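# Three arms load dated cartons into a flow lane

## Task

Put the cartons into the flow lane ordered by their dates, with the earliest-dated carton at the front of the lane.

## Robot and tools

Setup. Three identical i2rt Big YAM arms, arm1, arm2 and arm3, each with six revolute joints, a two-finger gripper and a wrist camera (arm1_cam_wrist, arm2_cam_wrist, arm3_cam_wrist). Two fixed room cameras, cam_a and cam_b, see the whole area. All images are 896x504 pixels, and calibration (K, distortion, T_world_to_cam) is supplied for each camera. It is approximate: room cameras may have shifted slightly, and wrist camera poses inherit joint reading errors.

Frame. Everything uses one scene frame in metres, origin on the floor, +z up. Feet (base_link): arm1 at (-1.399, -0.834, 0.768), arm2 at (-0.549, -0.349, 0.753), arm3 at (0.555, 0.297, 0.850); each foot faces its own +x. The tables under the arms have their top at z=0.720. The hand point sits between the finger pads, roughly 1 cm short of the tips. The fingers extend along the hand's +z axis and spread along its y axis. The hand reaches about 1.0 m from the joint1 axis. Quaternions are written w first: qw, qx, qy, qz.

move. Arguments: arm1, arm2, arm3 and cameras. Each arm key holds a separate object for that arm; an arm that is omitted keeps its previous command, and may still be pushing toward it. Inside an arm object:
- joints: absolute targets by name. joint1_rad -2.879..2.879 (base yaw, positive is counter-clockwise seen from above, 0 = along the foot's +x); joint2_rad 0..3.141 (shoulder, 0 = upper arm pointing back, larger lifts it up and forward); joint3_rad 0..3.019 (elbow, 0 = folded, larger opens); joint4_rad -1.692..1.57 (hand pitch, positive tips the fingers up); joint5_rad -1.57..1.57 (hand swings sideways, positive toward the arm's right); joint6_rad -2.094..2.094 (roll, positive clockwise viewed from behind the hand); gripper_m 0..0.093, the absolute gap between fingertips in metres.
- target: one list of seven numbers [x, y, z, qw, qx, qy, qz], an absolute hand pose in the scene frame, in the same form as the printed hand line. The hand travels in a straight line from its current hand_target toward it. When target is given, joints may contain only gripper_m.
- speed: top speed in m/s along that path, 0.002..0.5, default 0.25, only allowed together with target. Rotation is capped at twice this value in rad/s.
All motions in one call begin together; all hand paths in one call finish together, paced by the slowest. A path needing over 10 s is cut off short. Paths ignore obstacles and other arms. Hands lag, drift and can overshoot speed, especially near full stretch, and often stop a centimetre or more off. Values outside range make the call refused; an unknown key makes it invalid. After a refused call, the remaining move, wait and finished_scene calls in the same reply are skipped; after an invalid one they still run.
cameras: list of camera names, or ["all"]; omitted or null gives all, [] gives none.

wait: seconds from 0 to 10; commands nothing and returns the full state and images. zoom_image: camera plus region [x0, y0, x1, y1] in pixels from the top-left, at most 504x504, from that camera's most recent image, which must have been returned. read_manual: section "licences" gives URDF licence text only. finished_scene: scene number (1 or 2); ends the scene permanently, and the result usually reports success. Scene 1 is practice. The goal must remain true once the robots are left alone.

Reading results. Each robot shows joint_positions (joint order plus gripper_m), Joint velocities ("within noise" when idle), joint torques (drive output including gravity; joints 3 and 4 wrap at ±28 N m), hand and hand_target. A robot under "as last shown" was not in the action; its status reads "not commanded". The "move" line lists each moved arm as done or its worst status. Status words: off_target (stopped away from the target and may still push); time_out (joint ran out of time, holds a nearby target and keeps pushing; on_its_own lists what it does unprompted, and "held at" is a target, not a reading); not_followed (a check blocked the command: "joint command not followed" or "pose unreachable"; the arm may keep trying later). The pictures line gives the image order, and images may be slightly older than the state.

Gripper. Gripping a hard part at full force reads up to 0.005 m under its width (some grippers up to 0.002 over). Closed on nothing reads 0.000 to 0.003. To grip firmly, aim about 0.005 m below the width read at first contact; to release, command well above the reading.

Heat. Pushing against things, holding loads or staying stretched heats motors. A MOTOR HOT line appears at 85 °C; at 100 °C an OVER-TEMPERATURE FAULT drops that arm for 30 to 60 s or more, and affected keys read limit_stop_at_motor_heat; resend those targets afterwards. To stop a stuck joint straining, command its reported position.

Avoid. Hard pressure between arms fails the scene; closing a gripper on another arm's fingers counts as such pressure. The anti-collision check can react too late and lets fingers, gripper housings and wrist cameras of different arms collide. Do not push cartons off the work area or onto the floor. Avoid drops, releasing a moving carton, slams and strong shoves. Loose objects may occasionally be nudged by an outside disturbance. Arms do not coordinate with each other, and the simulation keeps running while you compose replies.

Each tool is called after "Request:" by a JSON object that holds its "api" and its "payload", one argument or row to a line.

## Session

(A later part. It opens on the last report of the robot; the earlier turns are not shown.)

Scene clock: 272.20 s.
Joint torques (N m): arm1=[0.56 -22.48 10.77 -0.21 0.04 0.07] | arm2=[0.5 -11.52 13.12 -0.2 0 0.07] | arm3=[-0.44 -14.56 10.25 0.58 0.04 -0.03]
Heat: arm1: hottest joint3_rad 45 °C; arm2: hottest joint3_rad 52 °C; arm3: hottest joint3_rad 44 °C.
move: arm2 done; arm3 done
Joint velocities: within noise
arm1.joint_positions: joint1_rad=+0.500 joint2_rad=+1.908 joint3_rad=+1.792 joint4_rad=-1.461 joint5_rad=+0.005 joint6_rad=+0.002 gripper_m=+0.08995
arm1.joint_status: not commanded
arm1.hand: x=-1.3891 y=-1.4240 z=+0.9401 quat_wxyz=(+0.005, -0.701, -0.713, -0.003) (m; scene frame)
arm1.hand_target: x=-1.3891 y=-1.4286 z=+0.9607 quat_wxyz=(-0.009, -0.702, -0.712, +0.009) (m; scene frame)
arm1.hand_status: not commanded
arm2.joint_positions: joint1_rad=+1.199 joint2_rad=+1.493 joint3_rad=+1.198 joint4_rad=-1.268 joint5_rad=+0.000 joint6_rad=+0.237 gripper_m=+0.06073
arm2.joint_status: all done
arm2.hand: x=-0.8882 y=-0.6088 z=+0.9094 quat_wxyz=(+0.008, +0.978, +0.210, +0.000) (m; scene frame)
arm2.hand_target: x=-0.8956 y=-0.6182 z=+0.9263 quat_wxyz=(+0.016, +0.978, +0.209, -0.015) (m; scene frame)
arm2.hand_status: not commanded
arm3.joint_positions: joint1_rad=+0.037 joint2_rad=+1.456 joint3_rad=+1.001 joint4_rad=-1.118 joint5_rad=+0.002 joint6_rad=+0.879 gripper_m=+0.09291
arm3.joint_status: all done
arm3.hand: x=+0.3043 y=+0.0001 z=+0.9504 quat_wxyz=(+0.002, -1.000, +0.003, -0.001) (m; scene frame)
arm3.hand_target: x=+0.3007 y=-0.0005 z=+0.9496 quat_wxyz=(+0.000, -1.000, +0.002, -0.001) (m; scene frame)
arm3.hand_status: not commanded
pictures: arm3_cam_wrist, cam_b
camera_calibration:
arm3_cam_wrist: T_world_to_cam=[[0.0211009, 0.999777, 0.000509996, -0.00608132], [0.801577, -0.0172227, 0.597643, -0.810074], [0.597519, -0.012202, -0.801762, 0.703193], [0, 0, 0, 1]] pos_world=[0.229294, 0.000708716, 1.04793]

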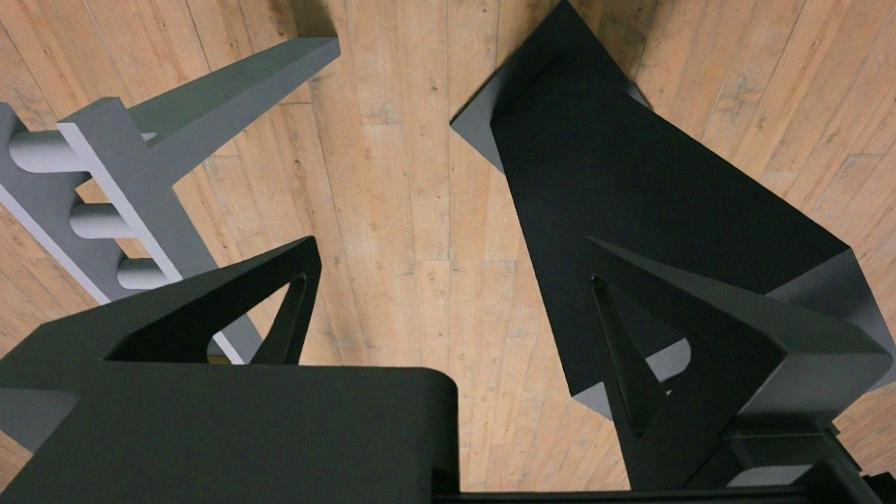

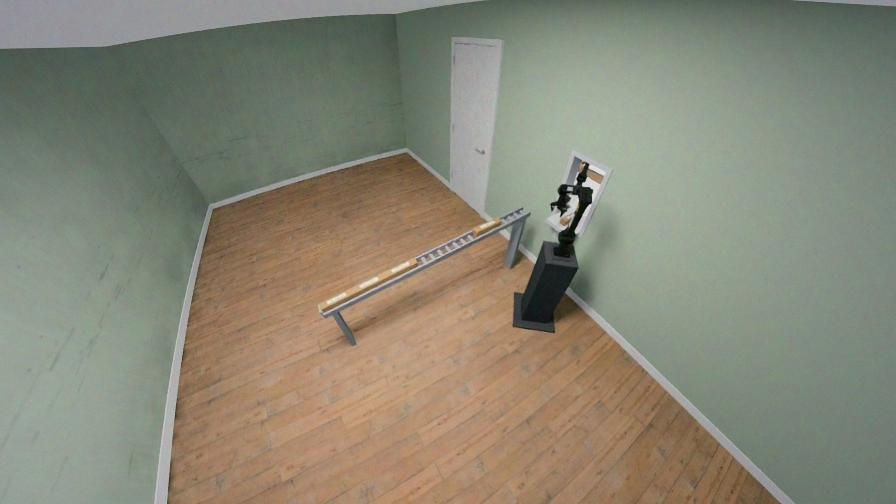

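Request:
{"api": "move", "payload": {
  "arm2": {"joints": {"joint1_rad": -1.2, "joint2_rad": 1.452, "joint3_rad": 1.37, "joint4_rad": -1.45, "joint5_rad": 0, "joint6_rad": 0.785}},
  "arm3": {"target": [-0.003, -0.019, 0.79, 0, 0.99996, -0.009, 0], "speed": 0.5},
  "cameras": ["arm3_cam_wrist"]
}}

Request:
{"api": "move", "payload": {
  "arm3": {"joints": {"gripper_m": 0.054}},
  "cameras": ["arm3_cam_wrist"]
}}

Request:
{"api": "move", "payload": {
  "arm3": {"target": [0.33, 0, 0.965, 0, 1, 0, 0], "speed": 0.5},
  "cameras": []
}}

Request:
{"api": "move", "payload": {
  "arm2": {"joints": {"joint1_rad": -1.818}},
  "arm3": {"target": [0.499, -0.356, 0.862, -0.0007, 0.99845, -0.0121, -0.0541], "speed": 0.5},
  "cameras": ["arm3_cam_wrist", "cam_b"]
}}

Scene clock: 281.57 s.
Joint torques (N m): arm1=[0.62 -22.48 10.77 -0.21 0.04 0.07] | arm2=[-0.09 -12.75 14.46 -0.29 -0.11 0.09] | arm3=[0.26 -25.7 12.79 -0.03 -0.01 -0.02]
Heat: arm1: hottest joint3_rad 45 °C; arm2: hottest joint3_rad 54 °C; arm3: hottest joint3_rad 44 °C.
move: arm2 done; arm3 off_target
Joint velocities: within noise
arm1: as last shown
arm2.joint_positions: joint1_rad=-1.201 joint2_rad=+1.471 joint3_rad=+1.309 joint4_rad=-1.438 joint5_rad=+0.004 joint6_rad=+0.775 gripper_m=+0.06071
arm2.joint_status: all done
arm2.hand: x=-0.4785 y=+0.0686 z=+0.9560 quat_wxyz=(+0.002, +0.308, -0.951, +0.021) (m; scene frame)
arm2.hand_target: x=-0.4775 y=+0.0820 z=+0.9864 quat_wxyz=(-0.012, +0.304, -0.953, -0.010) (m; scene frame)
arm2.hand_status: not commanded
arm3.joint_positions: joint1_rad=-0.318 joint2_rad=+2.218 joint3_rad=+1.673 joint4_rad=-1.020 joint5_rad=+0.003 joint6_rad=+0.544 gripper_m=+0.09291
arm3.joint_status: not commanded
arm3.hand: x=+0.0049 y=-0.0147 z=+0.7968 quat_wxyz=(+0.000, -1.000, +0.013, +0.002) (m; scene frame)
arm3.hand_target: x=-0.0025 y=-0.0189 z=+0.7899 quat_wxyz=(+0.000, -1.000, +0.009, +0.000) (m; scene frame)
arm3.hand_status: off_target (0.011 m and 0.5 deg from the pose sent, 0.347 m and 0.8 deg at the start; pose on its path clipped on 18 of 69 steps)
pictures: arm3_cam_wrist
camera_calibration:
arm3_cam_wrist: T_world_to_cam=[[0.0415958, 0.999131, -0.00264617, 0.0174651], [0.805133, -0.0319508, 0.592233, -0.474463], [0.591634, -0.026765, -0.805762, 0.76174], [0, 0, 0, 1]] pos_world=[-0.0693924, -0.0122214, 0.89482]

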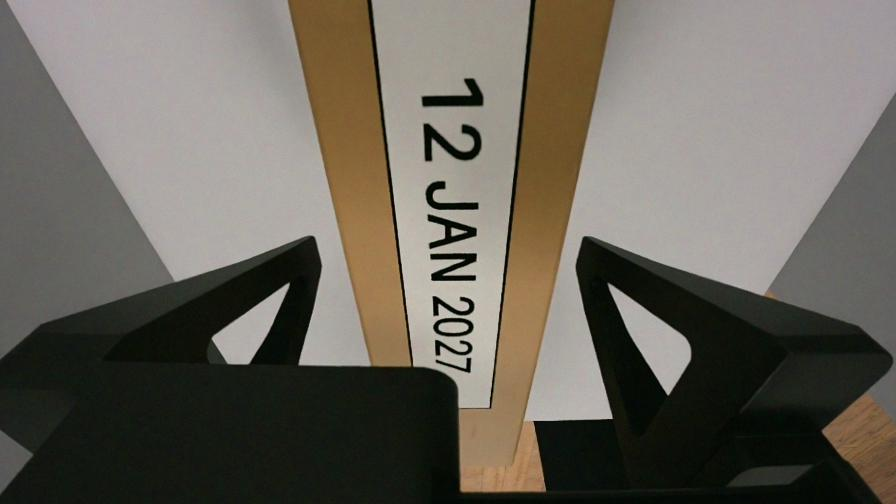

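Scene clock: 282.20 s.
Joint torques (N m): arm1=[0.62 -22.48 10.77 -0.21 0.04 0.07] | arm2=[-0.09 -12.75 14.46 -0.31 -0.11 0.09] | arm3=[0.03 -25.76 12.79 0.09 -0.02 -0.03]
Heat: arm1: hottest joint3_rad 45 °C; arm2: hottest joint3_rad 54 °C; arm3: hottest joint3_rad 44 °C.
move: arm3 off_target
Joint velocities: within noise
arm1, arm2: as last shown
arm3.joint_positions: joint1_rad=-0.318 joint2_rad=+2.218 joint3_rad=+1.673 joint4_rad=-1.022 joint5_rad=+0.003 joint6_rad=+0.543 gripper_m=+0.05846
arm3.joint_status: gripper_m off_target (ended at +0.05848, target +0.05400)
arm3.hand: x=+0.0052 y=-0.0145 z=+0.7968 quat_wxyz=(+0.001, -1.000, +0.012, +0.002) (m; scene frame)
arm3.hand_target: x=-0.0025 y=-0.0189 z=+0.7899 quat_wxyz=(+0.000, -1.000, +0.009, +0.000) (m; scene frame)
arm3.hand_status: not commanded
pictures: arm3_cam_wrist
camera_calibration:
arm3_cam_wrist: T_world_to_cam=[[0.0405629, 0.999176, -0.00149893, 0.0163619], [0.804492, -0.0317697, 0.593113, -0.475314], [0.592576, -0.0252642, -0.805118, 0.76111], [0, 0, 0, 1]] pos_world=[-0.0692932, -0.0122201, 0.894723]

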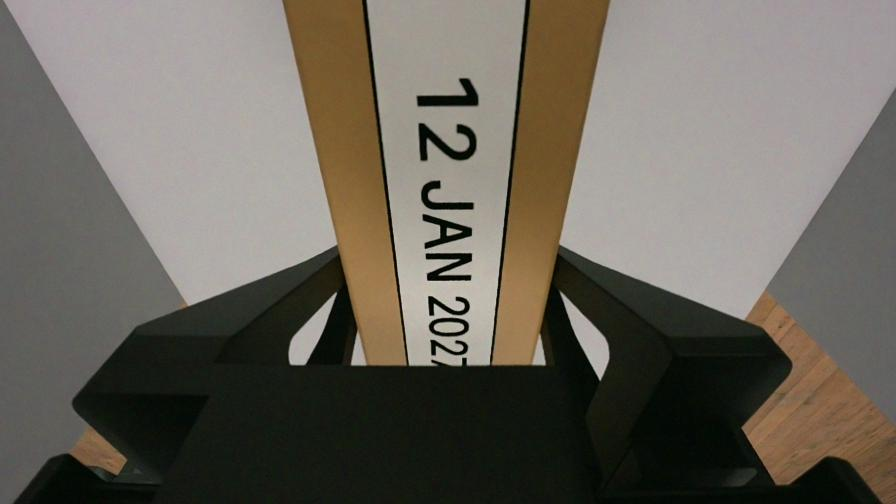

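Scene clock: 284.20 s.
Joint torques (N m): arm1=[0.62 -22.48 10.78 -0.2 0.03 0.07] | arm2=[-0.09 -12.75 14.46 -0.32 -0.11 0.09] | arm3=[1.03 -14.45 11.41 -0.06 0.23 0.12]
Heat: arm1: hottest joint3_rad 46 °C; arm2: hottest joint3_rad 55 °C; arm3: hottest joint3_rad 44 °C.
move: arm3 done
Joint velocities: within noise
arm1, arm2: as last shown
arm3.joint_positions: joint1_rad=+0.081 joint2_rad=+1.402 joint3_rad=+0.963 joint4_rad=-1.144 joint5_rad=-0.002 joint6_rad=+0.917 gripper_m=+0.05846
arm3.joint_status: not commanded
arm3.hand: x=+0.3307 y=+0.0055 z=+0.9566 quat_wxyz=(+0.005, -1.000, +0.000, -0.006) (m; scene frame)
arm3.hand_target: x=+0.3301 y=+0.0001 z=+0.9649 quat_wxyz=(+0.000, -1.000, +0.000, +0.000) (m; scene frame)
arm3.hand_status: done (0.010 m and 0.8 deg from the pose sent, 0.366 m and 1.4 deg at the start; pose on its path clipped on 17 of 60 steps)
pictures: none
No camera images: "cameras" was empty.

Scene clock: 286.37 s.
Joint torques (N m): arm1=[0.56 -22.48 10.77 -0.2 0.04 0.07] | arm2=[-0.09 -12.69 14.46 -0.29 -0.11 0.08] | arm3=[-0.21 -27.63 14.99 -0.14 0.35 0.16]
Heat: arm1: hottest joint3_rad 46 °C; arm2: hottest joint3_rad 56 °C; arm3: hottest joint3_rad 44 °C.
move: arm2 done; arm3 off_target
Joint velocities: within noise
arm1: as last shown
arm2.joint_positions: joint1_rad=-1.819 joint2_rad=+1.471 joint3_rad=+1.309 joint4_rad=-1.439 joint5_rad=+0.004 joint6_rad=+0.776 gripper_m=+0.06070
arm2.joint_status: all done
arm2.hand: x=-0.2513 y=-0.0502 z=+0.9595 quat_wxyz=(+0.005, +0.004, -1.000, +0.017) (m; scene frame)
arm2.hand_target: x=-0.2428 y=-0.0398 z=+0.9900 quat_wxyz=(-0.018, +0.000, -1.000, -0.008) (m; scene frame)
arm2.hand_status: not commanded
arm3.joint_positions: joint1_rad=+0.682 joint2_rad=+2.185 joint3_rad=+1.761 joint4_rad=-1.178 joint5_rad=+0.105 joint6_rad=+1.530 gripper_m=+0.05846
arm3.joint_status: not commanded
arm3.hand: x=+0.5029 y=-0.3367 z=+0.8488 quat_wxyz=(+0.018, -0.999, +0.005, +0.051) (m; scene frame)
arm3.hand_target: x=+0.4991 y=-0.3550 z=+0.8623 quat_wxyz=(+0.000, -0.998, +0.012, +0.054) (m; scene frame)
arm3.hand_status: off_target (0.024 m and 2.2 deg from the pose sent, 0.410 m and 7.0 deg at the start; pose on its path clipped on 23 of 65 steps)
pictures: arm3_cam_wrist, cam_b
camera_calibration:
arm3_cam_wrist: T_world_to_cam=[[0.0273131, 0.999122, 0.0317585, 0.296547], [0.859144, -0.0397036, 0.510191, -0.876641], [0.511004, 0.0133502, -0.859474, 0.600087], [0, 0, 0, 1]] pos_world=[0.438414, -0.339104, 0.953596]

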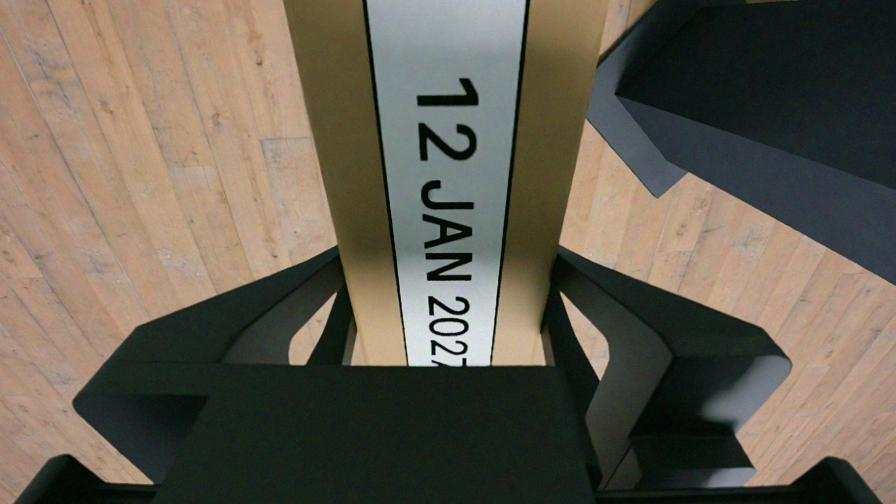

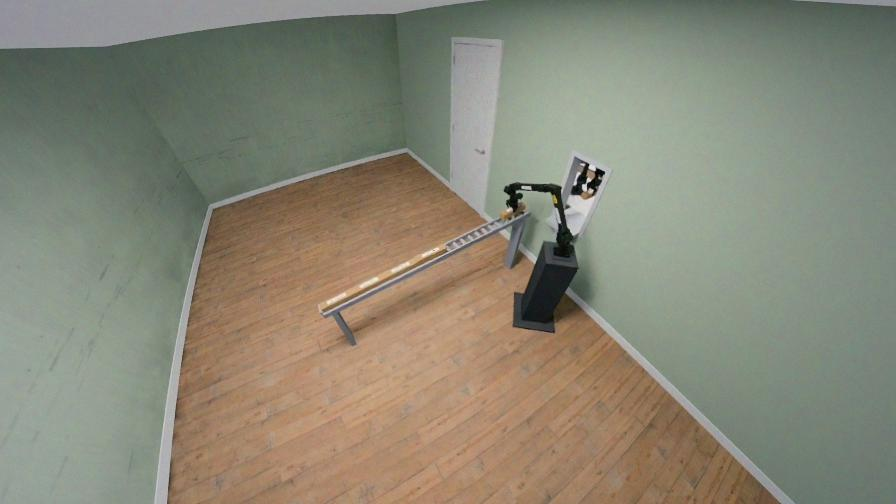

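Request:
{"api": "move", "payload": {
  "arm2": {"target": [0.028, -0.006, 0.82, 0, 0, 1, 0], "speed": 0.5},
  "arm3": {"target": [0.5, -0.341, 0.825, -0.0007, 0.99845, -0.0121, -0.0541], "speed": 0.2},
  "cameras": []
}}

Request:
{"api": "move", "payload": {
  "arm2": {"target": [0.016, -0.010, 0.755, 0, 0, 1, 0], "speed": 0.07},
  "arm3": {"target": [0.5, -0.334, 0.762, -0.0007, 0.99845, -0.0121, -0.0541], "speed": 0.08},
  "cameras": ["arm3_cam_wrist", "arm2_cam_wrist"]
}}

Scene clock: 295.40 s.
Joint torques (N m): arm1=[0.62 -22.53 10.77 -0.2 0.04 0.07] | arm2=[-0.44 -21.25 15.53 -0.46 -0.08 -0.13] | arm3=[-0.26 -28.22 10.45 0.57 0.35 0.14]
Heat: arm1: hottest joint3_rad 46 °C; arm2: hottest joint3_rad 58 °C; arm3: hottest joint3_rad 44 °C.
move: arm2 off_target; arm3 done
Joint velocities: within noise
arm1: as last shown
arm2.joint_positions: joint1_rad=-2.067 joint2_rad=+2.191 joint3_rad=+1.879 joint4_rad=-1.327 joint5_rad=-0.011 joint6_rad=+0.544 gripper_m=+0.06070
arm2.joint_status: not commanded
arm2.hand: x=+0.0044 y=-0.0191 z=+0.7913 quat_wxyz=(+0.027, -0.005, -0.999, +0.019) (m; scene frame)
arm2.hand_target: x=+0.0258 y=-0.0072 z=+0.8206 quat_wxyz=(-0.001, +0.000, -1.000, +0.000) (m; scene frame)
arm2.hand_status: off_target (0.039 m and 3.8 deg from the pose sent, 0.315 m and 2.1 deg at the start; pose on its path clipped on 17 of 60 steps)
arm3.joint_positions: joint1_rad=+0.682 joint2_rad=+2.200 joint3_rad=+1.715 joint4_rad=-1.098 joint5_rad=+0.105 joint6_rad=+1.531 gripper_m=+0.05846
arm3.joint_status: not commanded
arm3.hand: x=+0.5030 y=-0.3352 z=+0.8237 quat_wxyz=(+0.008, -0.999, +0.006, +0.051) (m; scene frame)
arm3.hand_target: x=+0.5000 y=-0.3408 z=+0.8251 quat_wxyz=(+0.001, -0.998, +0.012, +0.054) (m; scene frame)
arm3.hand_status: done (0.007 m and 1.2 deg from the pose sent, 0.024 m and 2.2 deg at the start)
pictures: none
No camera images: "cameras" was empty.

Scene clock: 296.93 s.
Joint torques (N m): arm1=[0.62 -22.48 10.77 -0.21 0.04 0.07] | arm2=[-0.09 -18.78 7.46 2.06 0.28 -0.01] | arm3=[-0.15 -24 8.46 1.96 0.44 0.15]
Heat: arm1: hottest joint3_rad 46 °C; arm2: hottest joint3_rad 58 °C; arm3: hottest joint3_rad 44 °C.
move: arm2 off_target; arm3 off_target
Joint velocities: within noise
arm1: as last shown
arm2.joint_positions: joint1_rad=-2.067 joint2_rad=+2.187 joint3_rad=+1.856 joint4_rad=-1.225 joint5_rad=-0.021 joint6_rad=+0.537 gripper_m=+0.06070
arm2.joint_status: not commanded
arm2.hand: x=+0.0181 y=-0.0090 z=+0.7850 quat_wxyz=(-0.006, -0.001, -1.000, -0.007) (m; scene frame)
arm2.hand_target: x=+0.0150 y=-0.0105 z=+0.7556 quat_wxyz=(+0.000, +0.000, -1.000, +0.000) (m; scene frame)
arm2.hand_status: off_target (0.030 m and 1.1 deg from the pose sent, 0.039 m and 3.8 deg at the start)
arm3.joint_positions: joint1_rad=+0.682 joint2_rad=+2.219 joint3_rad=+1.670 joint4_rad=-1.002 joint5_rad=+0.103 joint6_rad=+1.530 gripper_m=+0.05846
arm3.joint_status: not commanded
arm3.hand: x=+0.5034 y=-0.3360 z=+0.7972 quat_wxyz=(-0.007, -0.999, +0.006, +0.051) (m; scene frame)
arm3.hand_target: x=+0.5002 y=-0.3321 z=+0.7632 quat_wxyz=(+0.001, -0.998, +0.012, +0.054) (m; scene frame)
arm3.hand_status: off_target (0.035 m and 1.2 deg from the pose sent, 0.062 m and 1.2 deg at the start)
pictures: arm2_cam_wrist, arm3_cam_wrist
camera_calibration:
arm2_cam_wrist: T_world_to_cam=[[0.0029277, -0.999994, -0.00159332, -0.00976672], [-0.831243, -0.00331937, 0.5559, -0.413357], [-0.555902, -0.000303072, -0.831248, 0.785547], [0, 0, 0, 1]] pos_world=[0.0931161, -0.0109007, 0.882753]
arm3_cam_wrist: T_world_to_cam=[[0.0270944, 0.999446, -0.0193228, 0.338448], [0.859338, -0.0134122, 0.511233, -0.842843], [0.51069, -0.0304564, -0.859225, 0.540646], [0, 0, 0, 1]] pos_world=[0.439014, -0.333099, 0.901965]

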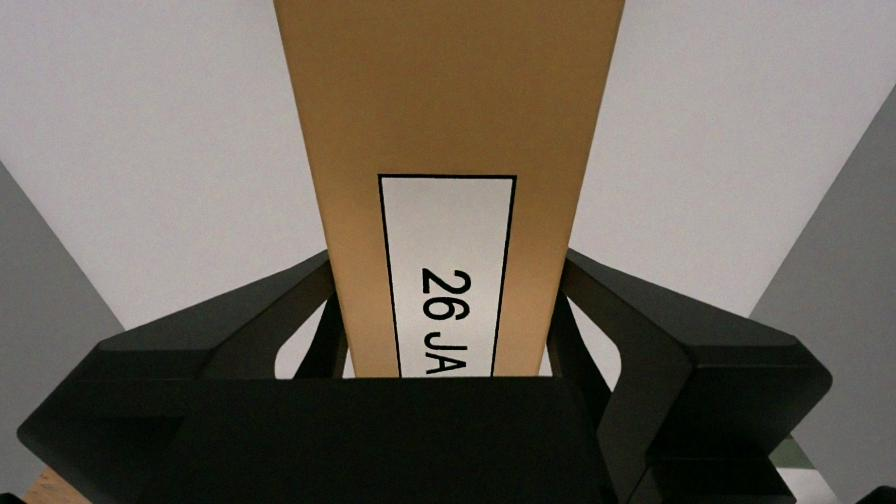

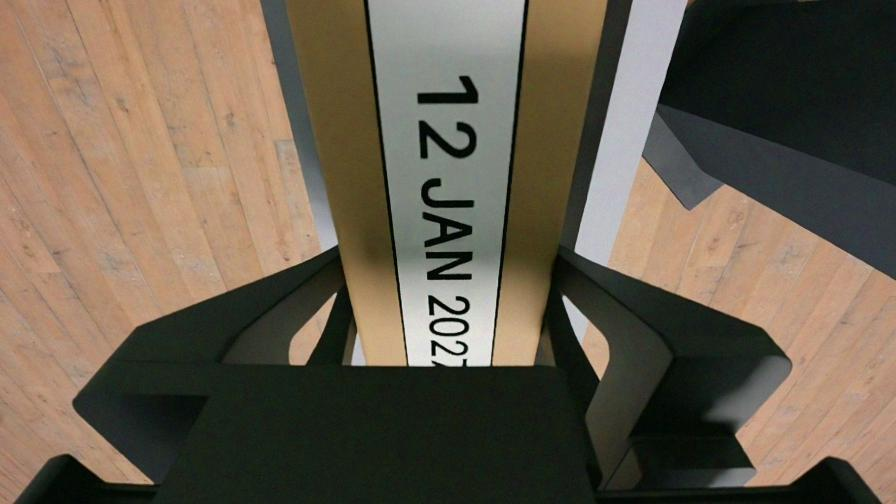

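Request:
{"api": "move", "payload": {
  "arm2": {"target": [0.0215, -0.006, 0.786, 0, 0, 1, 0], "speed": 0.1, "joints": {"gripper_m": 0.088}},
  "arm3": {"target": [0.5, -0.333, 0.797, -0.0007, 0.99845, -0.0121, -0.0541], "speed": 0.1, "joints": {"gripper_m": 0.08}},
  "cameras": ["arm2_cam_wrist", "arm3_cam_wrist"]
}}

Request:
{"api": "move", "payload": {
  "arm2": {"target": [-0.27, -0.022, 0.97, 0, 0, 1, 0], "speed": 0.5},
  "arm3": {"joints": {"joint2_rad": 2.05, "joint3_rad": 1.83, "joint4_rad": -1.25}},
  "cameras": ["cam_b"]
}}

Request:
{"api": "move", "payload": {
  "arm2": {"joints": {"joint1_rad": -0.4}},
  "arm3": {"joints": {"joint1_rad": 0.03, "joint2_rad": 1.463, "joint3_rad": 1.006, "joint4_rad": -1.114, "joint5_rad": 0, "joint6_rad": 0.87, "gripper_m": 0.093}},
  "cameras": ["cam_b"]
}}

Request:
{"api": "move", "payload": {
  "arm3": {"target": [-0.003, -0.019, 0.79, 0, 0.99996, -0.009, 0], "speed": 0.5},
  "cameras": ["arm3_cam_wrist"]
}}

Request:
{"api": "move", "payload": {
  "arm3": {"joints": {"gripper_m": 0.054}},
  "cameras": ["arm3_cam_wrist"]
}}

Request:
{"api": "move", "payload": {
  "arm3": {"target": [0.33, 0, 0.965, 0, 1, 0, 0], "speed": 0.5},
  "cameras": []
}}

Request:
{"api": "move", "payload": {
  "arm3": {"target": [0.499, -0.356, 0.862, -0.0007, 0.99845, -0.0121, -0.0541], "speed": 0.5},
  "cameras": ["arm3_cam_wrist", "cam_b"]
}}

Scene clock: 308.43 s.
Joint torques (N m): arm1=[0.56 -22.42 10.78 -0.21 0.04 0.07] | arm2=[0.03 -19.9 12.57 -0.02 0.09 0] | arm3=[-0.26 -28.57 10.15 -0.1 0.27 0.14]
Heat: arm1: hottest joint3_rad 46 °C; arm2: hottest joint3_rad 55 °C; arm3: hottest joint3_rad 44 °C.
move: arm2 off_target; arm3 done
Joint velocities: within noise
arm1: as last shown
arm2.joint_positions: joint1_rad=-2.067 joint2_rad=+2.191 joint3_rad=+1.856 joint4_rad=-1.253 joint5_rad=-0.017 joint6_rad=+0.537 gripper_m=+0.08794
arm2.joint_status: all done
arm2.hand: x=+0.0124 y=-0.0134 z=+0.7826 quat_wxyz=(+0.006, -0.001, -1.000, +0.003) (m; scene frame)
arm2.hand_target: x=+0.0211 y=-0.0061 z=+0.7860 quat_wxyz=(+0.000, +0.000, -1.000, +0.000) (m; scene frame)
arm2.hand_status: off_target (0.012 m and 0.8 deg from the pose sent, 0.005 m and 1.1 deg at the start)
arm3.joint_positions: joint1_rad=+0.682 joint2_rad=+2.225 joint3_rad=+1.664 joint4_rad=-1.011 joint5_rad=+0.108 joint6_rad=+1.531 gripper_m=+0.07993
arm3.joint_status: all done
arm3.hand: x=+0.5029 y=-0.3299 z=+0.7916 quat_wxyz=(+0.003, -0.999, +0.006, +0.053) (m; scene frame)
arm3.hand_target: x=+0.5000 y=-0.3329 z=+0.7970 quat_wxyz=(+0.001, -0.998, +0.012, +0.054) (m; scene frame)
arm3.hand_status: done (0.007 m and 0.7 deg from the pose sent, 0.004 m and 1.2 deg at the start)
pictures: arm2_cam_wrist, arm3_cam_wrist
camera_calibration:
arm2_cam_wrist: T_world_to_cam=[[0.0025902, -0.999825, 0.0185328, -0.0299282], [-0.817445, 0.00855801, 0.575943, -0.432434], [-0.576, -0.0166414, -0.81728, 0.769459], [0, 0, 0, 1]] pos_world=[0.0897955, -0.0134173, 0.878475]
arm3_cam_wrist: T_world_to_cam=[[0.0282066, 0.999601, 0.00119227, 0.315522], [0.861283, -0.0249089, 0.507515, -0.841301], [0.507342, -0.0132884, -0.861642, 0.545557], [0, 0, 0, 1]] pos_world=[0.438915, -0.329102, 0.896672]

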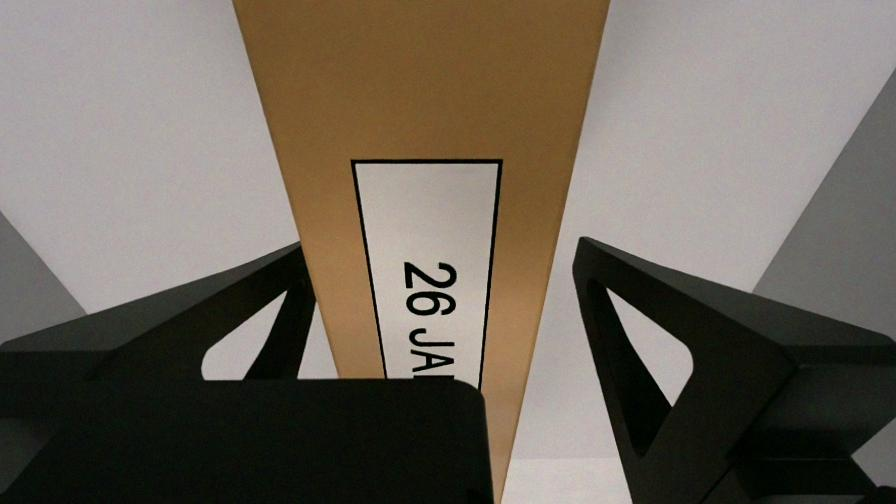

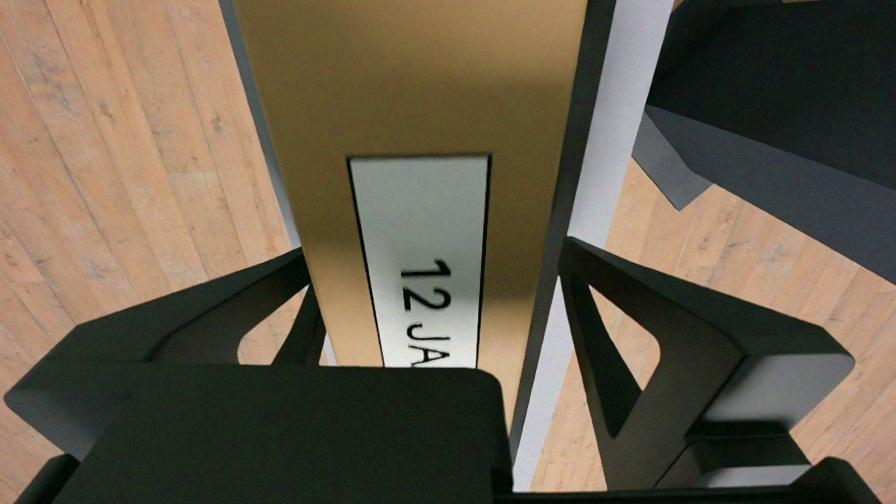

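Scene clock: 310.30 s.
Joint torques (N m): arm1=[0.56 -22.48 10.77 -0.21 0.04 0.07] | arm2=[0.21 -9.93 8.54 -0.01 0.09 0.11] | arm3=[-0.21 -25.35 12.15 0.09 0.23 0.14]
Heat: arm1: hottest joint3_rad 46 °C; arm2: hottest joint3_rad 55 °C; arm3: hottest joint3_rad 44 °C.
move: arm2 off_target; arm3 done
Joint velocities: within noise
arm1.joint_positions: joint1_rad=+0.500 joint2_rad=+1.908 joint3_rad=+1.792 joint4_rad=-1.461 joint5_rad=+0.005 joint6_rad=+0.002 gripper_m=+0.08995
arm1.joint_status: not commanded
arm1.hand: x=-1.3891 y=-1.4240 z=+0.9401 quat_wxyz=(+0.005, -0.701, -0.713, -0.003) (m; scene frame)
arm1.hand_target: x=-1.3891 y=-1.4286 z=+0.9607 quat_wxyz=(-0.009, -0.702, -0.712, +0.009) (m; scene frame)
arm1.hand_status: not commanded
arm2.joint_positions: joint1_rad=-1.754 joint2_rad=+1.453 joint3_rad=+1.353 joint4_rad=-1.429 joint5_rad=-0.015 joint6_rad=+0.841 gripper_m=+0.08796
arm2.joint_status: not commanded
arm2.hand: x=-0.2647 y=-0.0187 z=+0.9827 quat_wxyz=(-0.013, +0.004, -1.000, -0.015) (m; scene frame)
arm2.hand_target: x=-0.2700 y=-0.0222 z=+0.9703 quat_wxyz=(+0.000, +0.000, -1.000, +0.000) (m; scene frame)
arm2.hand_status: off_target (0.014 m and 2.3 deg from the pose sent, 0.339 m and 0.8 deg at the start; pose on its path clipped on 15 of 56 steps)
arm3.joint_positions: joint1_rad=+0.682 joint2_rad=+2.026 joint3_rad=+1.816 joint4_rad=-1.239 joint5_rad=+0.109 joint6_rad=+1.531 gripper_m=+0.07994
arm3.joint_status: all done
arm3.hand: x=+0.5012 y=-0.3533 z=+0.9682 quat_wxyz=(-0.058, -0.997, +0.010, +0.056) (m; scene frame)
arm3.hand_target: x=+0.4984 y=-0.3545 z=+0.9582 quat_wxyz=(-0.048, -0.997, +0.015, +0.056) (m; scene frame)
arm3.hand_status: not commanded
pictures: cam_b

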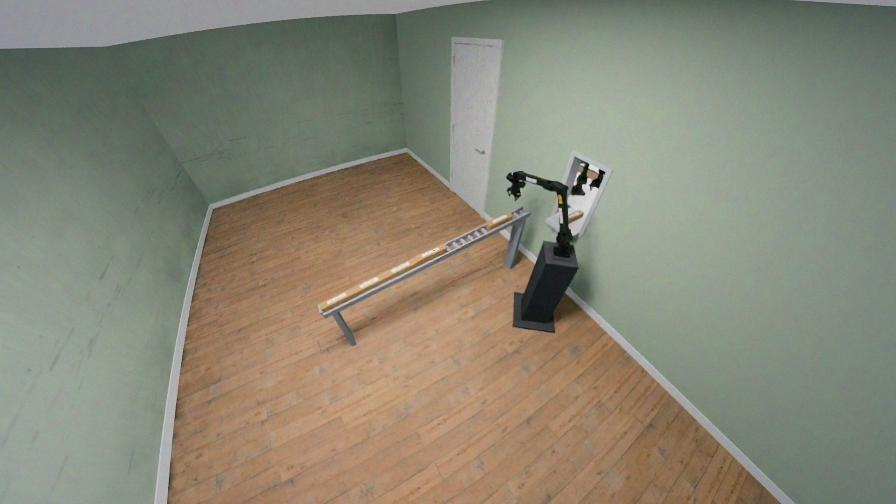

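Scene clock: 312.10 s.
Joint torques (N m): arm1=[0.62 -22.48 10.78 -0.21 0.04 0.07] | arm2=[0.21 -10.81 8.53 -0.02 0.07 0.09] | arm3=[-0.44 -14.15 10.29 0.5 0.03 -0.03]
Heat: arm1: hottest joint3_rad 46 °C; arm2: hottest joint3_rad 55 °C; arm3: hottest joint3_rad 44 °C.
move: arm2 done; arm3 done
Joint velocities: within noise
arm1: as last shown
arm2.joint_positions: joint1_rad=-0.403 joint2_rad=+1.460 joint3_rad=+1.353 joint4_rad=-1.429 joint5_rad=-0.015 joint6_rad=+0.843 gripper_m=+0.08797
arm2.joint_status: all done
arm2.hand: x=-0.8085 y=+0.0049 z=+0.9741 quat_wxyz=(+0.007, +0.627, -0.779, -0.010) (m; scene frame)
arm2.hand_target: x=-0.8056 y=-0.0015 z=+0.9651 quat_wxyz=(+0.007, +0.625, -0.781, +0.006) (m; scene frame)
arm2.hand_status: not commanded
arm3.joint_positions: joint1_rad=+0.037 joint2_rad=+1.457 joint3_rad=+1.001 joint4_rad=-1.119 joint5_rad=+0.002 joint6_rad=+0.879 gripper_m=+0.09290
arm3.joint_status: all done
arm3.hand: x=+0.3043 y=+0.0002 z=+0.9502 quat_wxyz=(+0.002, -1.000, +0.003, -0.001) (m; scene frame)
arm3.hand_target: x=+0.3006 y=-0.0004 z=+0.9494 quat_wxyz=(+0.000, -1.000, +0.002, -0.001) (m; scene frame)
arm3.hand_status: not commanded
pictures: cam_b

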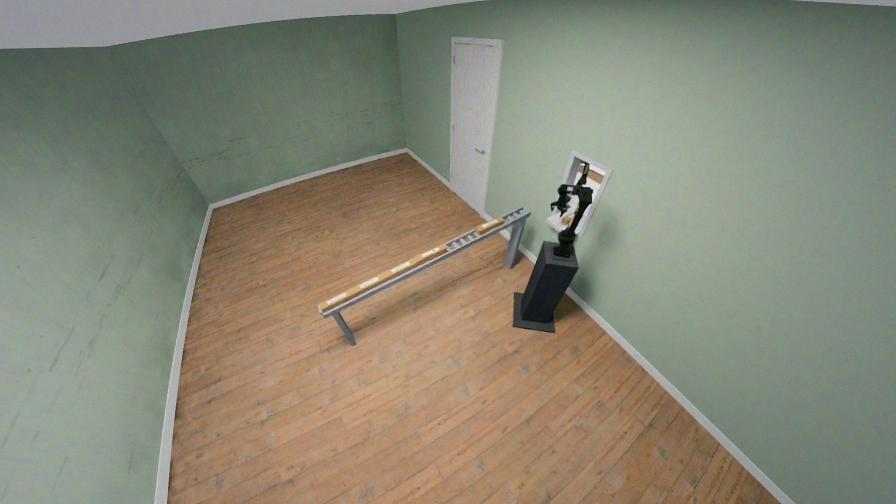

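Scene clock: 314.03 s.
Joint torques (N m): arm1=[0.56 -22.48 10.77 -0.23 0.05 0.07] | arm2=[0.21 -10.81 8.53 -0.02 0.06 0.08] | arm3=[0.03 -25.29 12.72 0.03 0.01 -0.04]
Heat: arm1: hottest joint3_rad 46 °C; arm2: hottest joint3_rad 55 °C; arm3: hottest joint3_rad 44 °C.
move: arm3 off_target
Joint velocities: within noise
arm1, arm2: as last shown
arm3.joint_positions: joint1_rad=-0.318 joint2_rad=+2.218 joint3_rad=+1.673 joint4_rad=-1.020 joint5_rad=+0.003 joint6_rad=+0.544 gripper_m=+0.09291
arm3.joint_status: not commanded
arm3.hand: x=+0.0049 y=-0.0147 z=+0.7968 quat_wxyz=(+0.000, -1.000, +0.013, +0.002) (m; scene frame)
arm3.hand_target: x=-0.0025 y=-0.0188 z=+0.7900 quat_wxyz=(+0.000, -1.000, +0.009, +0.000) (m; scene frame)
arm3.hand_status: off_target (0.011 m and 0.5 deg from the pose sent, 0.347 m and 0.8 deg at the start; pose on its path clipped on 18 of 58 steps)
pictures: arm3_cam_wrist
camera_calibration:
arm3_cam_wrist: T_world_to_cam=[[0.0415958, 0.999131, -0.00264617, 0.0174651], [0.805133, -0.0319508, 0.592233, -0.474463], [0.591634, -0.026765, -0.805762, 0.76174], [0, 0, 0, 1]] pos_world=[-0.0693924, -0.0122214, 0.89482]

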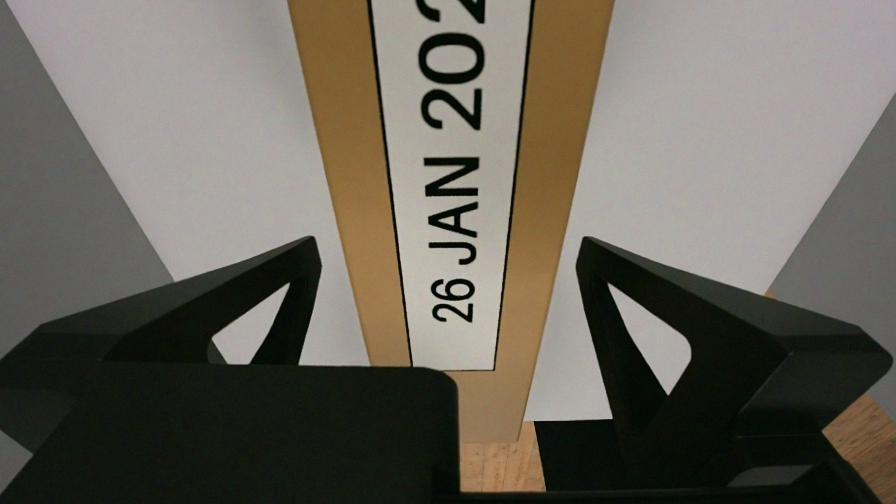

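Scene clock: 314.67 s.
Joint torques (N m): arm1=[0.62 -22.48 10.78 -0.2 0.04 0.06] | arm2=[0.26 -10.75 8.51 -0.02 0.07 0.08] | arm3=[-0.09 -25.7 12.79 0.05 -0.02 -0.02]
Heat: arm1: hottest joint3_rad 46 °C; arm2: hottest joint3_rad 54 °C; arm3: hottest joint3_rad 44 °C.
move: arm3 off_target
Joint velocities: within noise
arm1, arm2: as last shown
arm3.joint_positions: joint1_rad=-0.318 joint2_rad=+2.218 joint3_rad=+1.673 joint4_rad=-1.022 joint5_rad=+0.003 joint6_rad=+0.543 gripper_m=+0.05848
arm3.joint_status: gripper_m off_target (ended at +0.05850, target +0.05400)
arm3.hand: x=+0.0052 y=-0.0145 z=+0.7968 quat_wxyz=(+0.001, -1.000, +0.012, +0.002) (m; scene frame)
arm3.hand_target: x=-0.0026 y=-0.0188 z=+0.7900 quat_wxyz=(+0.000, -1.000, +0.009, +0.000) (m; scene frame)
arm3.hand_status: not commanded
pictures: arm3_cam_wrist
camera_calibration:
arm3_cam_wrist: T_world_to_cam=[[0.0405629, 0.999176, -0.00149893, 0.0163619], [0.804492, -0.0317697, 0.593113, -0.475314], [0.592576, -0.0252642, -0.805118, 0.76111], [0, 0, 0, 1]] pos_world=[-0.0692932, -0.0122201, 0.894723]

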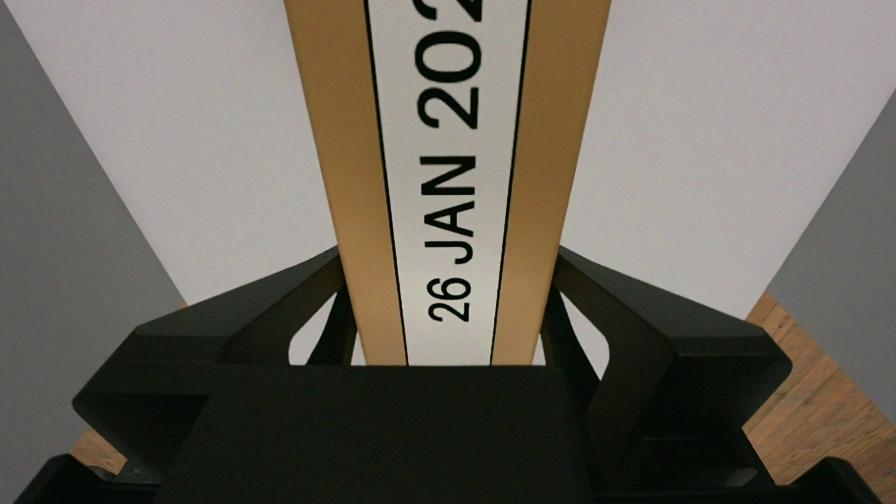

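Scene clock: 316.67 s.
Joint torques (N m): arm1=[0.56 -22.42 10.78 -0.21 0.04 0.06] | arm2=[0.21 -10.81 8.51 -0.03 0.06 0.09] | arm3=[0.62 -14.56 11.79 -0.02 0.27 0.15]
Heat: arm1: hottest joint3_rad 46 °C; arm2: hottest joint3_rad 54 °C; arm3: hottest joint3_rad 44 °C.
move: arm3 off_target
Joint velocities: within noise
arm1, arm2: as last shown
arm3.joint_positions: joint1_rad=+0.081 joint2_rad=+1.403 joint3_rad=+0.958 joint4_rad=-1.145 joint5_rad=-0.004 joint6_rad=+0.917 gripper_m=+0.05848
arm3.joint_status: not commanded
arm3.hand: x=+0.3324 y=+0.0070 z=+0.9547 quat_wxyz=(+0.007, -1.000, +0.000, -0.009) (m; scene frame)
arm3.hand_target: x=+0.3301 y=+0.0001 z=+0.9650 quat_wxyz=(+0.000, -1.000, +0.000, +0.000) (m; scene frame)
arm3.hand_status: off_target (0.013 m and 1.2 deg from the pose sent, 0.366 m and 1.4 deg at the start; pose on its path clipped on 17 of 60 steps)
pictures: none
No camera images: "cameras" was empty.

Scene clock: 318.83 s.
Joint torques (N m): arm1=[0.62 -22.53 10.77 -0.2 0.05 0.07] | arm2=[0.21 -10.75 8.5 -0.03 0.07 0.08] | arm3=[0.03 -28.1 15.13 -0.16 0.45 0.14]
Heat: arm1: hottest joint3_rad 46 °C; arm2: hottest joint3_rad 54 °C; arm3: hottest joint3_rad 44 °C.
move: arm3 off_target
Joint velocities: within noise
arm1, arm2: as last shown
arm3.joint_positions: joint1_rad=+0.682 joint2_rad=+2.188 joint3_rad=+1.758 joint4_rad=-1.178 joint5_rad=+0.103 joint6_rad=+1.530 gripper_m=+0.05848
arm3.joint_status: not commanded
arm3.hand: x=+0.5032 y=-0.3352 z=+0.8461 quat_wxyz=(+0.021, -0.999, +0.005, +0.049) (m; scene frame)
arm3.hand_target: x=+0.4990 y=-0.3548 z=+0.8624 quat_wxyz=(+0.000, -0.998, +0.012, +0.054) (m; scene frame)
arm3.hand_status: off_target (0.027 m and 2.5 deg from the pose sent, 0.410 m and 7.4 deg at the start; pose on its path clipped on 23 of 65 steps)
pictures: arm3_cam_wrist, cam_b
camera_calibration:
arm3_cam_wrist: T_world_to_cam=[[0.0269263, 0.998948, 0.037107, 0.290769], [0.857627, -0.0421559, 0.512542, -0.877477], [0.513567, 0.0180231, -0.85786, 0.596426], [0, 0, 0, 1]] pos_world=[0.438413, -0.338204, 0.950604]

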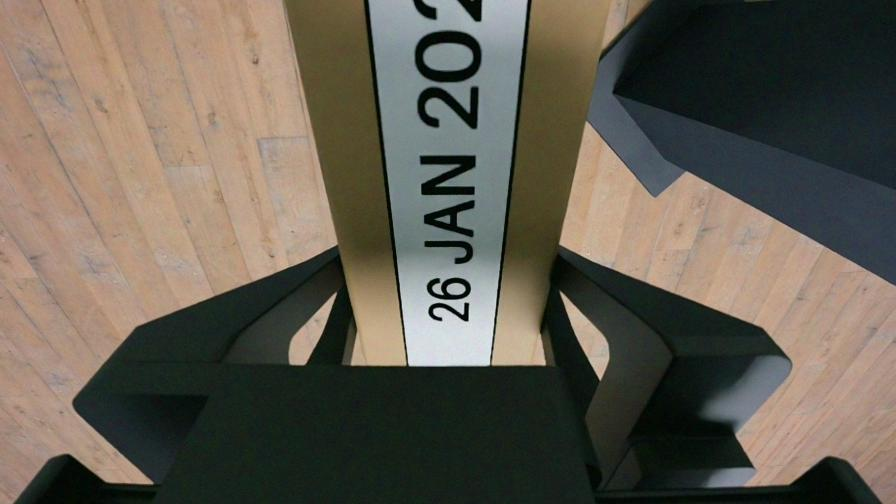

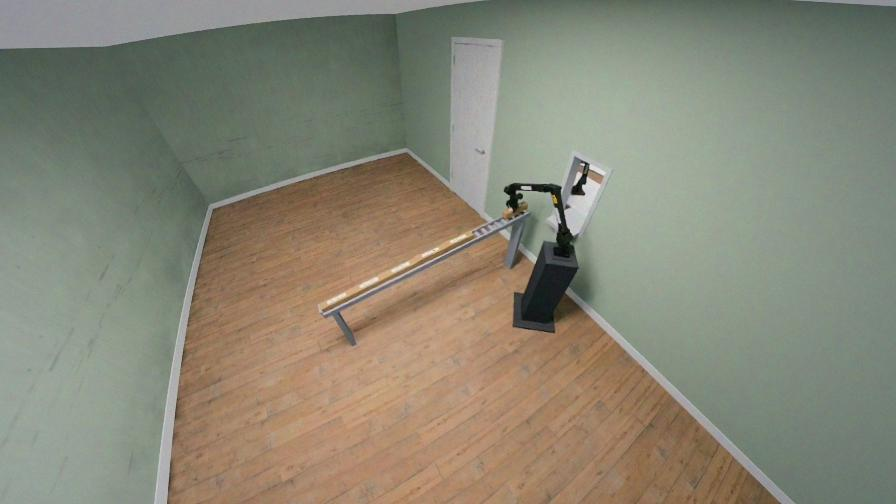

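Request:
{"api": "move", "payload": {
  "arm3": {"target": [0.5, -0.341, 0.825, -0.0007, 0.99845, -0.0121, -0.0541], "speed": 0.2},
  "cameras": []
}}

Request:
{"api": "move", "payload": {
  "arm3": {"target": [0.5, -0.334, 0.762, -0.0007, 0.99845, -0.0121, -0.0541], "speed": 0.08},
  "cameras": ["arm3_cam_wrist"]
}}

Scene clock: 324.23 s.
Joint torques (N m): arm1=[0.56 -22.48 10.77 -0.2 0.04 0.07] | arm2=[0.26 -10.75 8.5 -0.02 0.07 0.09] | arm3=[-0.21 -28.81 10.56 0.55 0.44 0.15]
Heat: arm1: hottest joint3_rad 46 °C; arm2: hottest joint3_rad 54 °C; arm3: hottest joint3_rad 45 °C.
move: arm3 done
Joint velocities: within noise
arm1, arm2: as last shown
arm3.joint_positions: joint1_rad=+0.682 joint2_rad=+2.205 joint3_rad=+1.712 joint4_rad=-1.097 joint5_rad=+0.103 joint6_rad=+1.531 gripper_m=+0.05848
arm3.joint_status: not commanded
arm3.hand: x=+0.5033 y=-0.3335 z=+0.8194 quat_wxyz=(+0.012, -0.999, +0.006, +0.050) (m; scene frame)
arm3.hand_target: x=+0.4999 y=-0.3409 z=+0.8252 quat_wxyz=(+0.001, -0.998, +0.012, +0.054) (m; scene frame)
arm3.hand_status: done (0.010 m and 1.6 deg from the pose sent, 0.022 m and 2.5 deg at the start)
pictures: none
No camera images: "cameras" was empty.

Scene clock: 325.57 s.
Joint torques (N m): arm1=[0.56 -22.48 10.76 -0.23 0.04 0.07] | arm2=[0.26 -10.75 8.5 -0.03 0.07 0.08] | arm3=[-0.09 -23.82 8.46 1.98 0.48 0.15]
Heat: arm1: hottest joint3_rad 46 °C; arm2: hottest joint3_rad 53 °C; arm3: hottest joint3_rad 45 °C.
move: arm3 off_target
Joint velocities: within noise
arm1, arm2: as last shown
arm3.joint_positions: joint1_rad=+0.682 joint2_rad=+2.218 joint3_rad=+1.669 joint4_rad=-1.003 joint5_rad=+0.102 joint6_rad=+1.530 gripper_m=+0.05848
arm3.joint_status: not commanded
arm3.hand: x=+0.5033 y=-0.3356 z=+0.7971 quat_wxyz=(-0.007, -0.999, +0.007, +0.050) (m; scene frame)
arm3.hand_target: x=+0.5002 y=-0.3320 z=+0.7633 quat_wxyz=(+0.001, -0.998, +0.012, +0.054) (m; scene frame)
arm3.hand_status: off_target (0.035 m and 1.2 deg from the pose sent, 0.057 m and 1.6 deg at the start)
pictures: arm3_cam_wrist
camera_calibration:
arm3_cam_wrist: T_world_to_cam=[[0.0277877, 0.999439, -0.0186763, 0.337164], [0.858906, -0.014314, 0.511933, -0.843357], [0.511378, -0.0302666, -0.858823, 0.540074], [0, 0, 0, 1]] pos_world=[0.438814, -0.3327, 0.901867]

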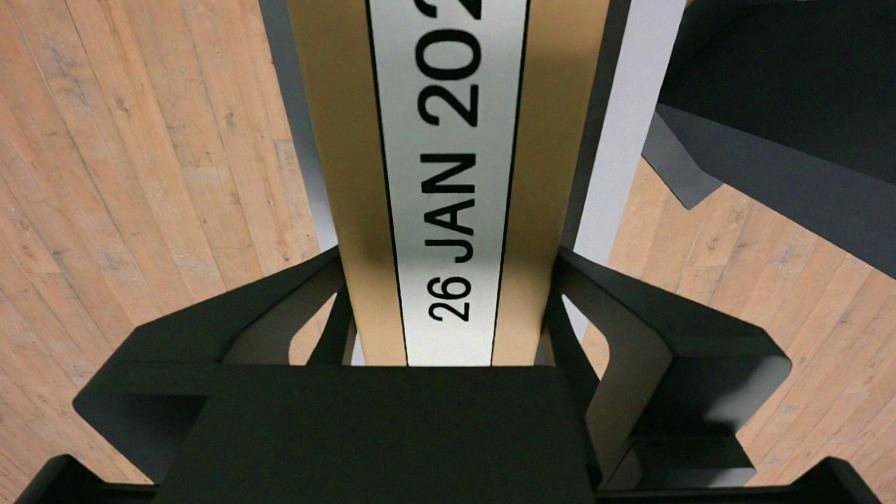

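Request:
{"api": "move", "payload": {
  "arm3": {"target": [0.5, -0.333, 0.797, -0.0007, 0.99845, -0.0121, -0.0541], "speed": 0.1, "joints": {"gripper_m": 0.08}},
  "cameras": []
}}

Request:
{"api": "move", "payload": {
  "arm3": {"joints": {"joint2_rad": 2.05, "joint3_rad": 1.83, "joint4_rad": -1.25}},
  "cameras": ["cam_b"]
}}

Request:
{"api": "wait", "payload": {
  "seconds": 2.5,
  "cameras": ["cam_b"]
}}

Request:
{"api": "zoom_image", "payload": {
  "camera": "cam_b",
  "region": [300, 190, 552, 332]
}}

Scene clock: 330.07 s.
Joint torques (N m): arm1=[0.56 -22.53 10.76 -0.21 0.04 0.07] | arm2=[0.21 -10.7 8.51 -0.03 0.07 0.08] | arm3=[-0.09 -28.98 10.17 -0.03 0.26 0.14]
Heat: arm1: hottest joint3_rad 46 °C; arm2: hottest joint3_rad 53 °C; arm3: hottest joint3_rad 45 °C.
move: arm3 done
Joint velocities: within noise
arm1.joint_positions: joint1_rad=+0.500 joint2_rad=+1.908 joint3_rad=+1.792 joint4_rad=-1.461 joint5_rad=+0.005 joint6_rad=+0.002 gripper_m=+0.08995
arm1.joint_status: not commanded
arm1.hand: x=-1.3891 y=-1.4240 z=+0.9401 quat_wxyz=(+0.005, -0.701, -0.713, -0.003) (m; scene frame)
arm1.hand_target: x=-1.3891 y=-1.4286 z=+0.9607 quat_wxyz=(-0.009, -0.702, -0.712, +0.009) (m; scene frame)
arm1.hand_status: not commanded
arm2: as last shown
arm3.joint_positions: joint1_rad=+0.682 joint2_rad=+2.225 joint3_rad=+1.664 joint4_rad=-1.011 joint5_rad=+0.108 joint6_rad=+1.531 gripper_m=+0.07993
arm3.joint_status: all done
arm3.hand: x=+0.5027 y=-0.3299 z=+0.7916 quat_wxyz=(+0.003, -0.999, +0.006, +0.053) (m; scene frame)
arm3.hand_target: x=+0.5000 y=-0.3330 z=+0.7970 quat_wxyz=(+0.001, -0.998, +0.012, +0.054) (m; scene frame)
arm3.hand_status: done (0.007 m and 0.7 deg from the pose sent, 0.004 m and 1.2 deg at the start)
pictures: none
No camera images: "cameras" was empty.

Scene clock: 331.50 s.
Joint torques (N m): arm1=[0.62 -22.48 10.77 -0.21 0.04 0.07] | arm2=[0.21 -10.75 8.51 -0.03 0.07 0.08] | arm3=[-0.21 -25.17 12.19 0.12 0.25 0.12]
Heat: arm1: hottest joint3_rad 46 °C; arm2: hottest joint3_rad 53 °C; arm3: hottest joint3_rad 45 °C.
move: arm3 done
Joint velocities: within noise
arm1: as last shown
arm2.joint_positions: joint1_rad=-0.403 joint2_rad=+1.460 joint3_rad=+1.353 joint4_rad=-1.429 joint5_rad=-0.015 joint6_rad=+0.843 gripper_m=+0.08797
arm2.joint_status: not commanded
arm2.hand: x=-0.8085 y=+0.0049 z=+0.9741 quat_wxyz=(+0.007, +0.627, -0.779, -0.010) (m; scene frame)
arm2.hand_target: x=-0.8056 y=-0.0015 z=+0.9651 quat_wxyz=(+0.007, +0.625, -0.781, +0.006) (m; scene frame)
arm2.hand_status: not commanded
arm3.joint_positions: joint1_rad=+0.682 joint2_rad=+2.026 joint3_rad=+1.816 joint4_rad=-1.239 joint5_rad=+0.109 joint6_rad=+1.531 gripper_m=+0.07994
arm3.joint_status: all done
arm3.hand: x=+0.5009 y=-0.3533 z=+0.9682 quat_wxyz=(-0.058, -0.997, +0.010, +0.056) (m; scene frame)
arm3.hand_target: x=+0.4984 y=-0.3545 z=+0.9582 quat_wxyz=(-0.048, -0.997, +0.015, +0.056) (m; scene frame)
arm3.hand_status: not commanded
pictures: cam_b

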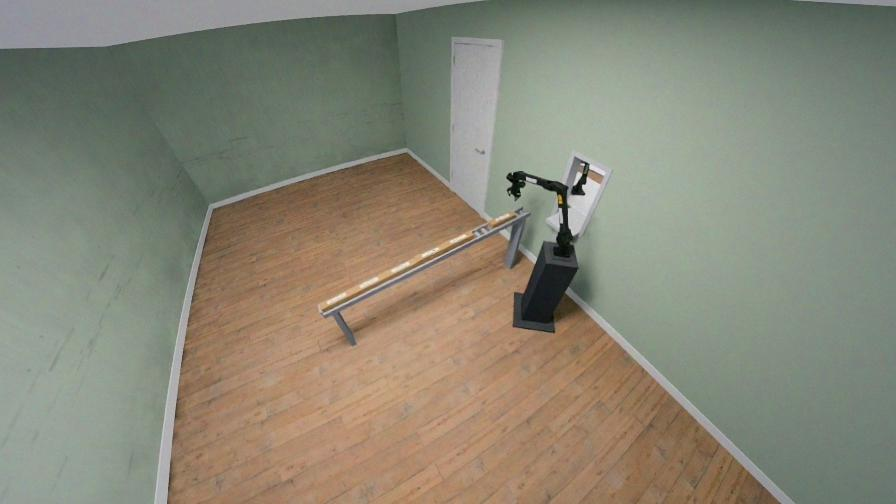

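Scene clock: 334.00 s.
Joint torques (N m): arm1=[0.62 -22.42 10.78 -0.21 0.04 0.07] | arm2=[0.21 -10.75 8.51 -0.03 0.07 0.08] | arm3=[-0.15 -25.23 12.16 0.1 0.24 0.13]
Heat: arm1: hottest joint3_rad 46 °C; arm2: hottest joint3_rad 53 °C; arm3: hottest joint3_rad 45 °C.
Joint velocities: within noise
arm1.joint_positions: joint1_rad=+0.500 joint2_rad=+1.908 joint3_rad=+1.792 joint4_rad=-1.461 joint5_rad=+0.005 joint6_rad=+0.002 gripper_m=+0.08995
arm1.joint_status: not commanded
arm1.hand: x=-1.3891 y=-1.4240 z=+0.9401 quat_wxyz=(+0.005, -0.701, -0.713, -0.003) (m; scene frame)
arm1.hand_target: x=-1.3891 y=-1.4286 z=+0.9607 quat_wxyz=(-0.009, -0.702, -0.712, +0.009) (m; scene frame)
arm1.hand_status: not commanded
arm2.joint_positions: joint1_rad=-0.403 joint2_rad=+1.460 joint3_rad=+1.353 joint4_rad=-1.429 joint5_rad=-0.015 joint6_rad=+0.843 gripper_m=+0.08797
arm2.joint_status: not commanded
arm2.hand: x=-0.8085 y=+0.0049 z=+0.9741 quat_wxyz=(+0.007, +0.627, -0.779, -0.010) (m; scene frame)
arm2.hand_target: x=-0.8056 y=-0.0015 z=+0.9651 quat_wxyz=(+0.007, +0.625, -0.781, +0.006) (m; scene frame)
arm2.hand_status: not commanded
arm3.joint_positions: joint1_rad=+0.682 joint2_rad=+2.026 joint3_rad=+1.816 joint4_rad=-1.239 joint5_rad=+0.109 joint6_rad=+1.531 gripper_m=+0.07994
arm3.joint_status: all done
arm3.hand: x=+0.5009 y=-0.3533 z=+0.9682 quat_wxyz=(-0.058, -0.997, +0.010, +0.056) (m; scene frame)
arm3.hand_target: x=+0.4984 y=-0.3545 z=+0.9582 quat_wxyz=(-0.048, -0.997, +0.015, +0.056) (m; scene frame)
arm3.hand_status: not commanded
wait: 2.50 s; at rest by 0.27 s
pictures: cam_b

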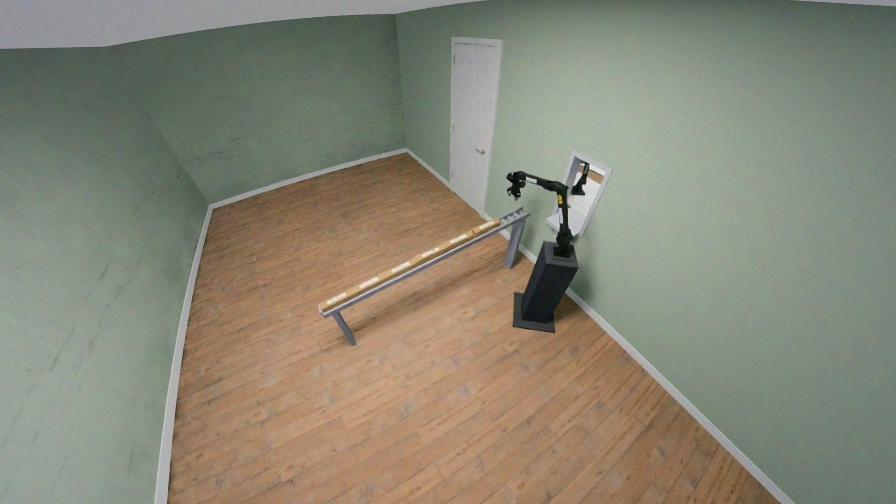

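Scaled by 2.000 from the camera's 896x504 image, which has a finer 1280x720 frame.

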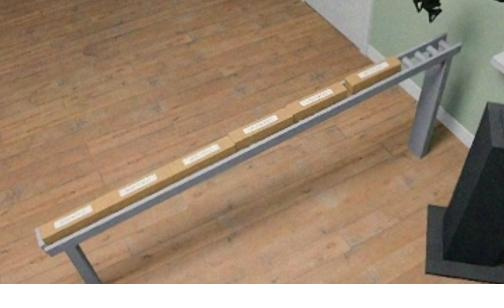

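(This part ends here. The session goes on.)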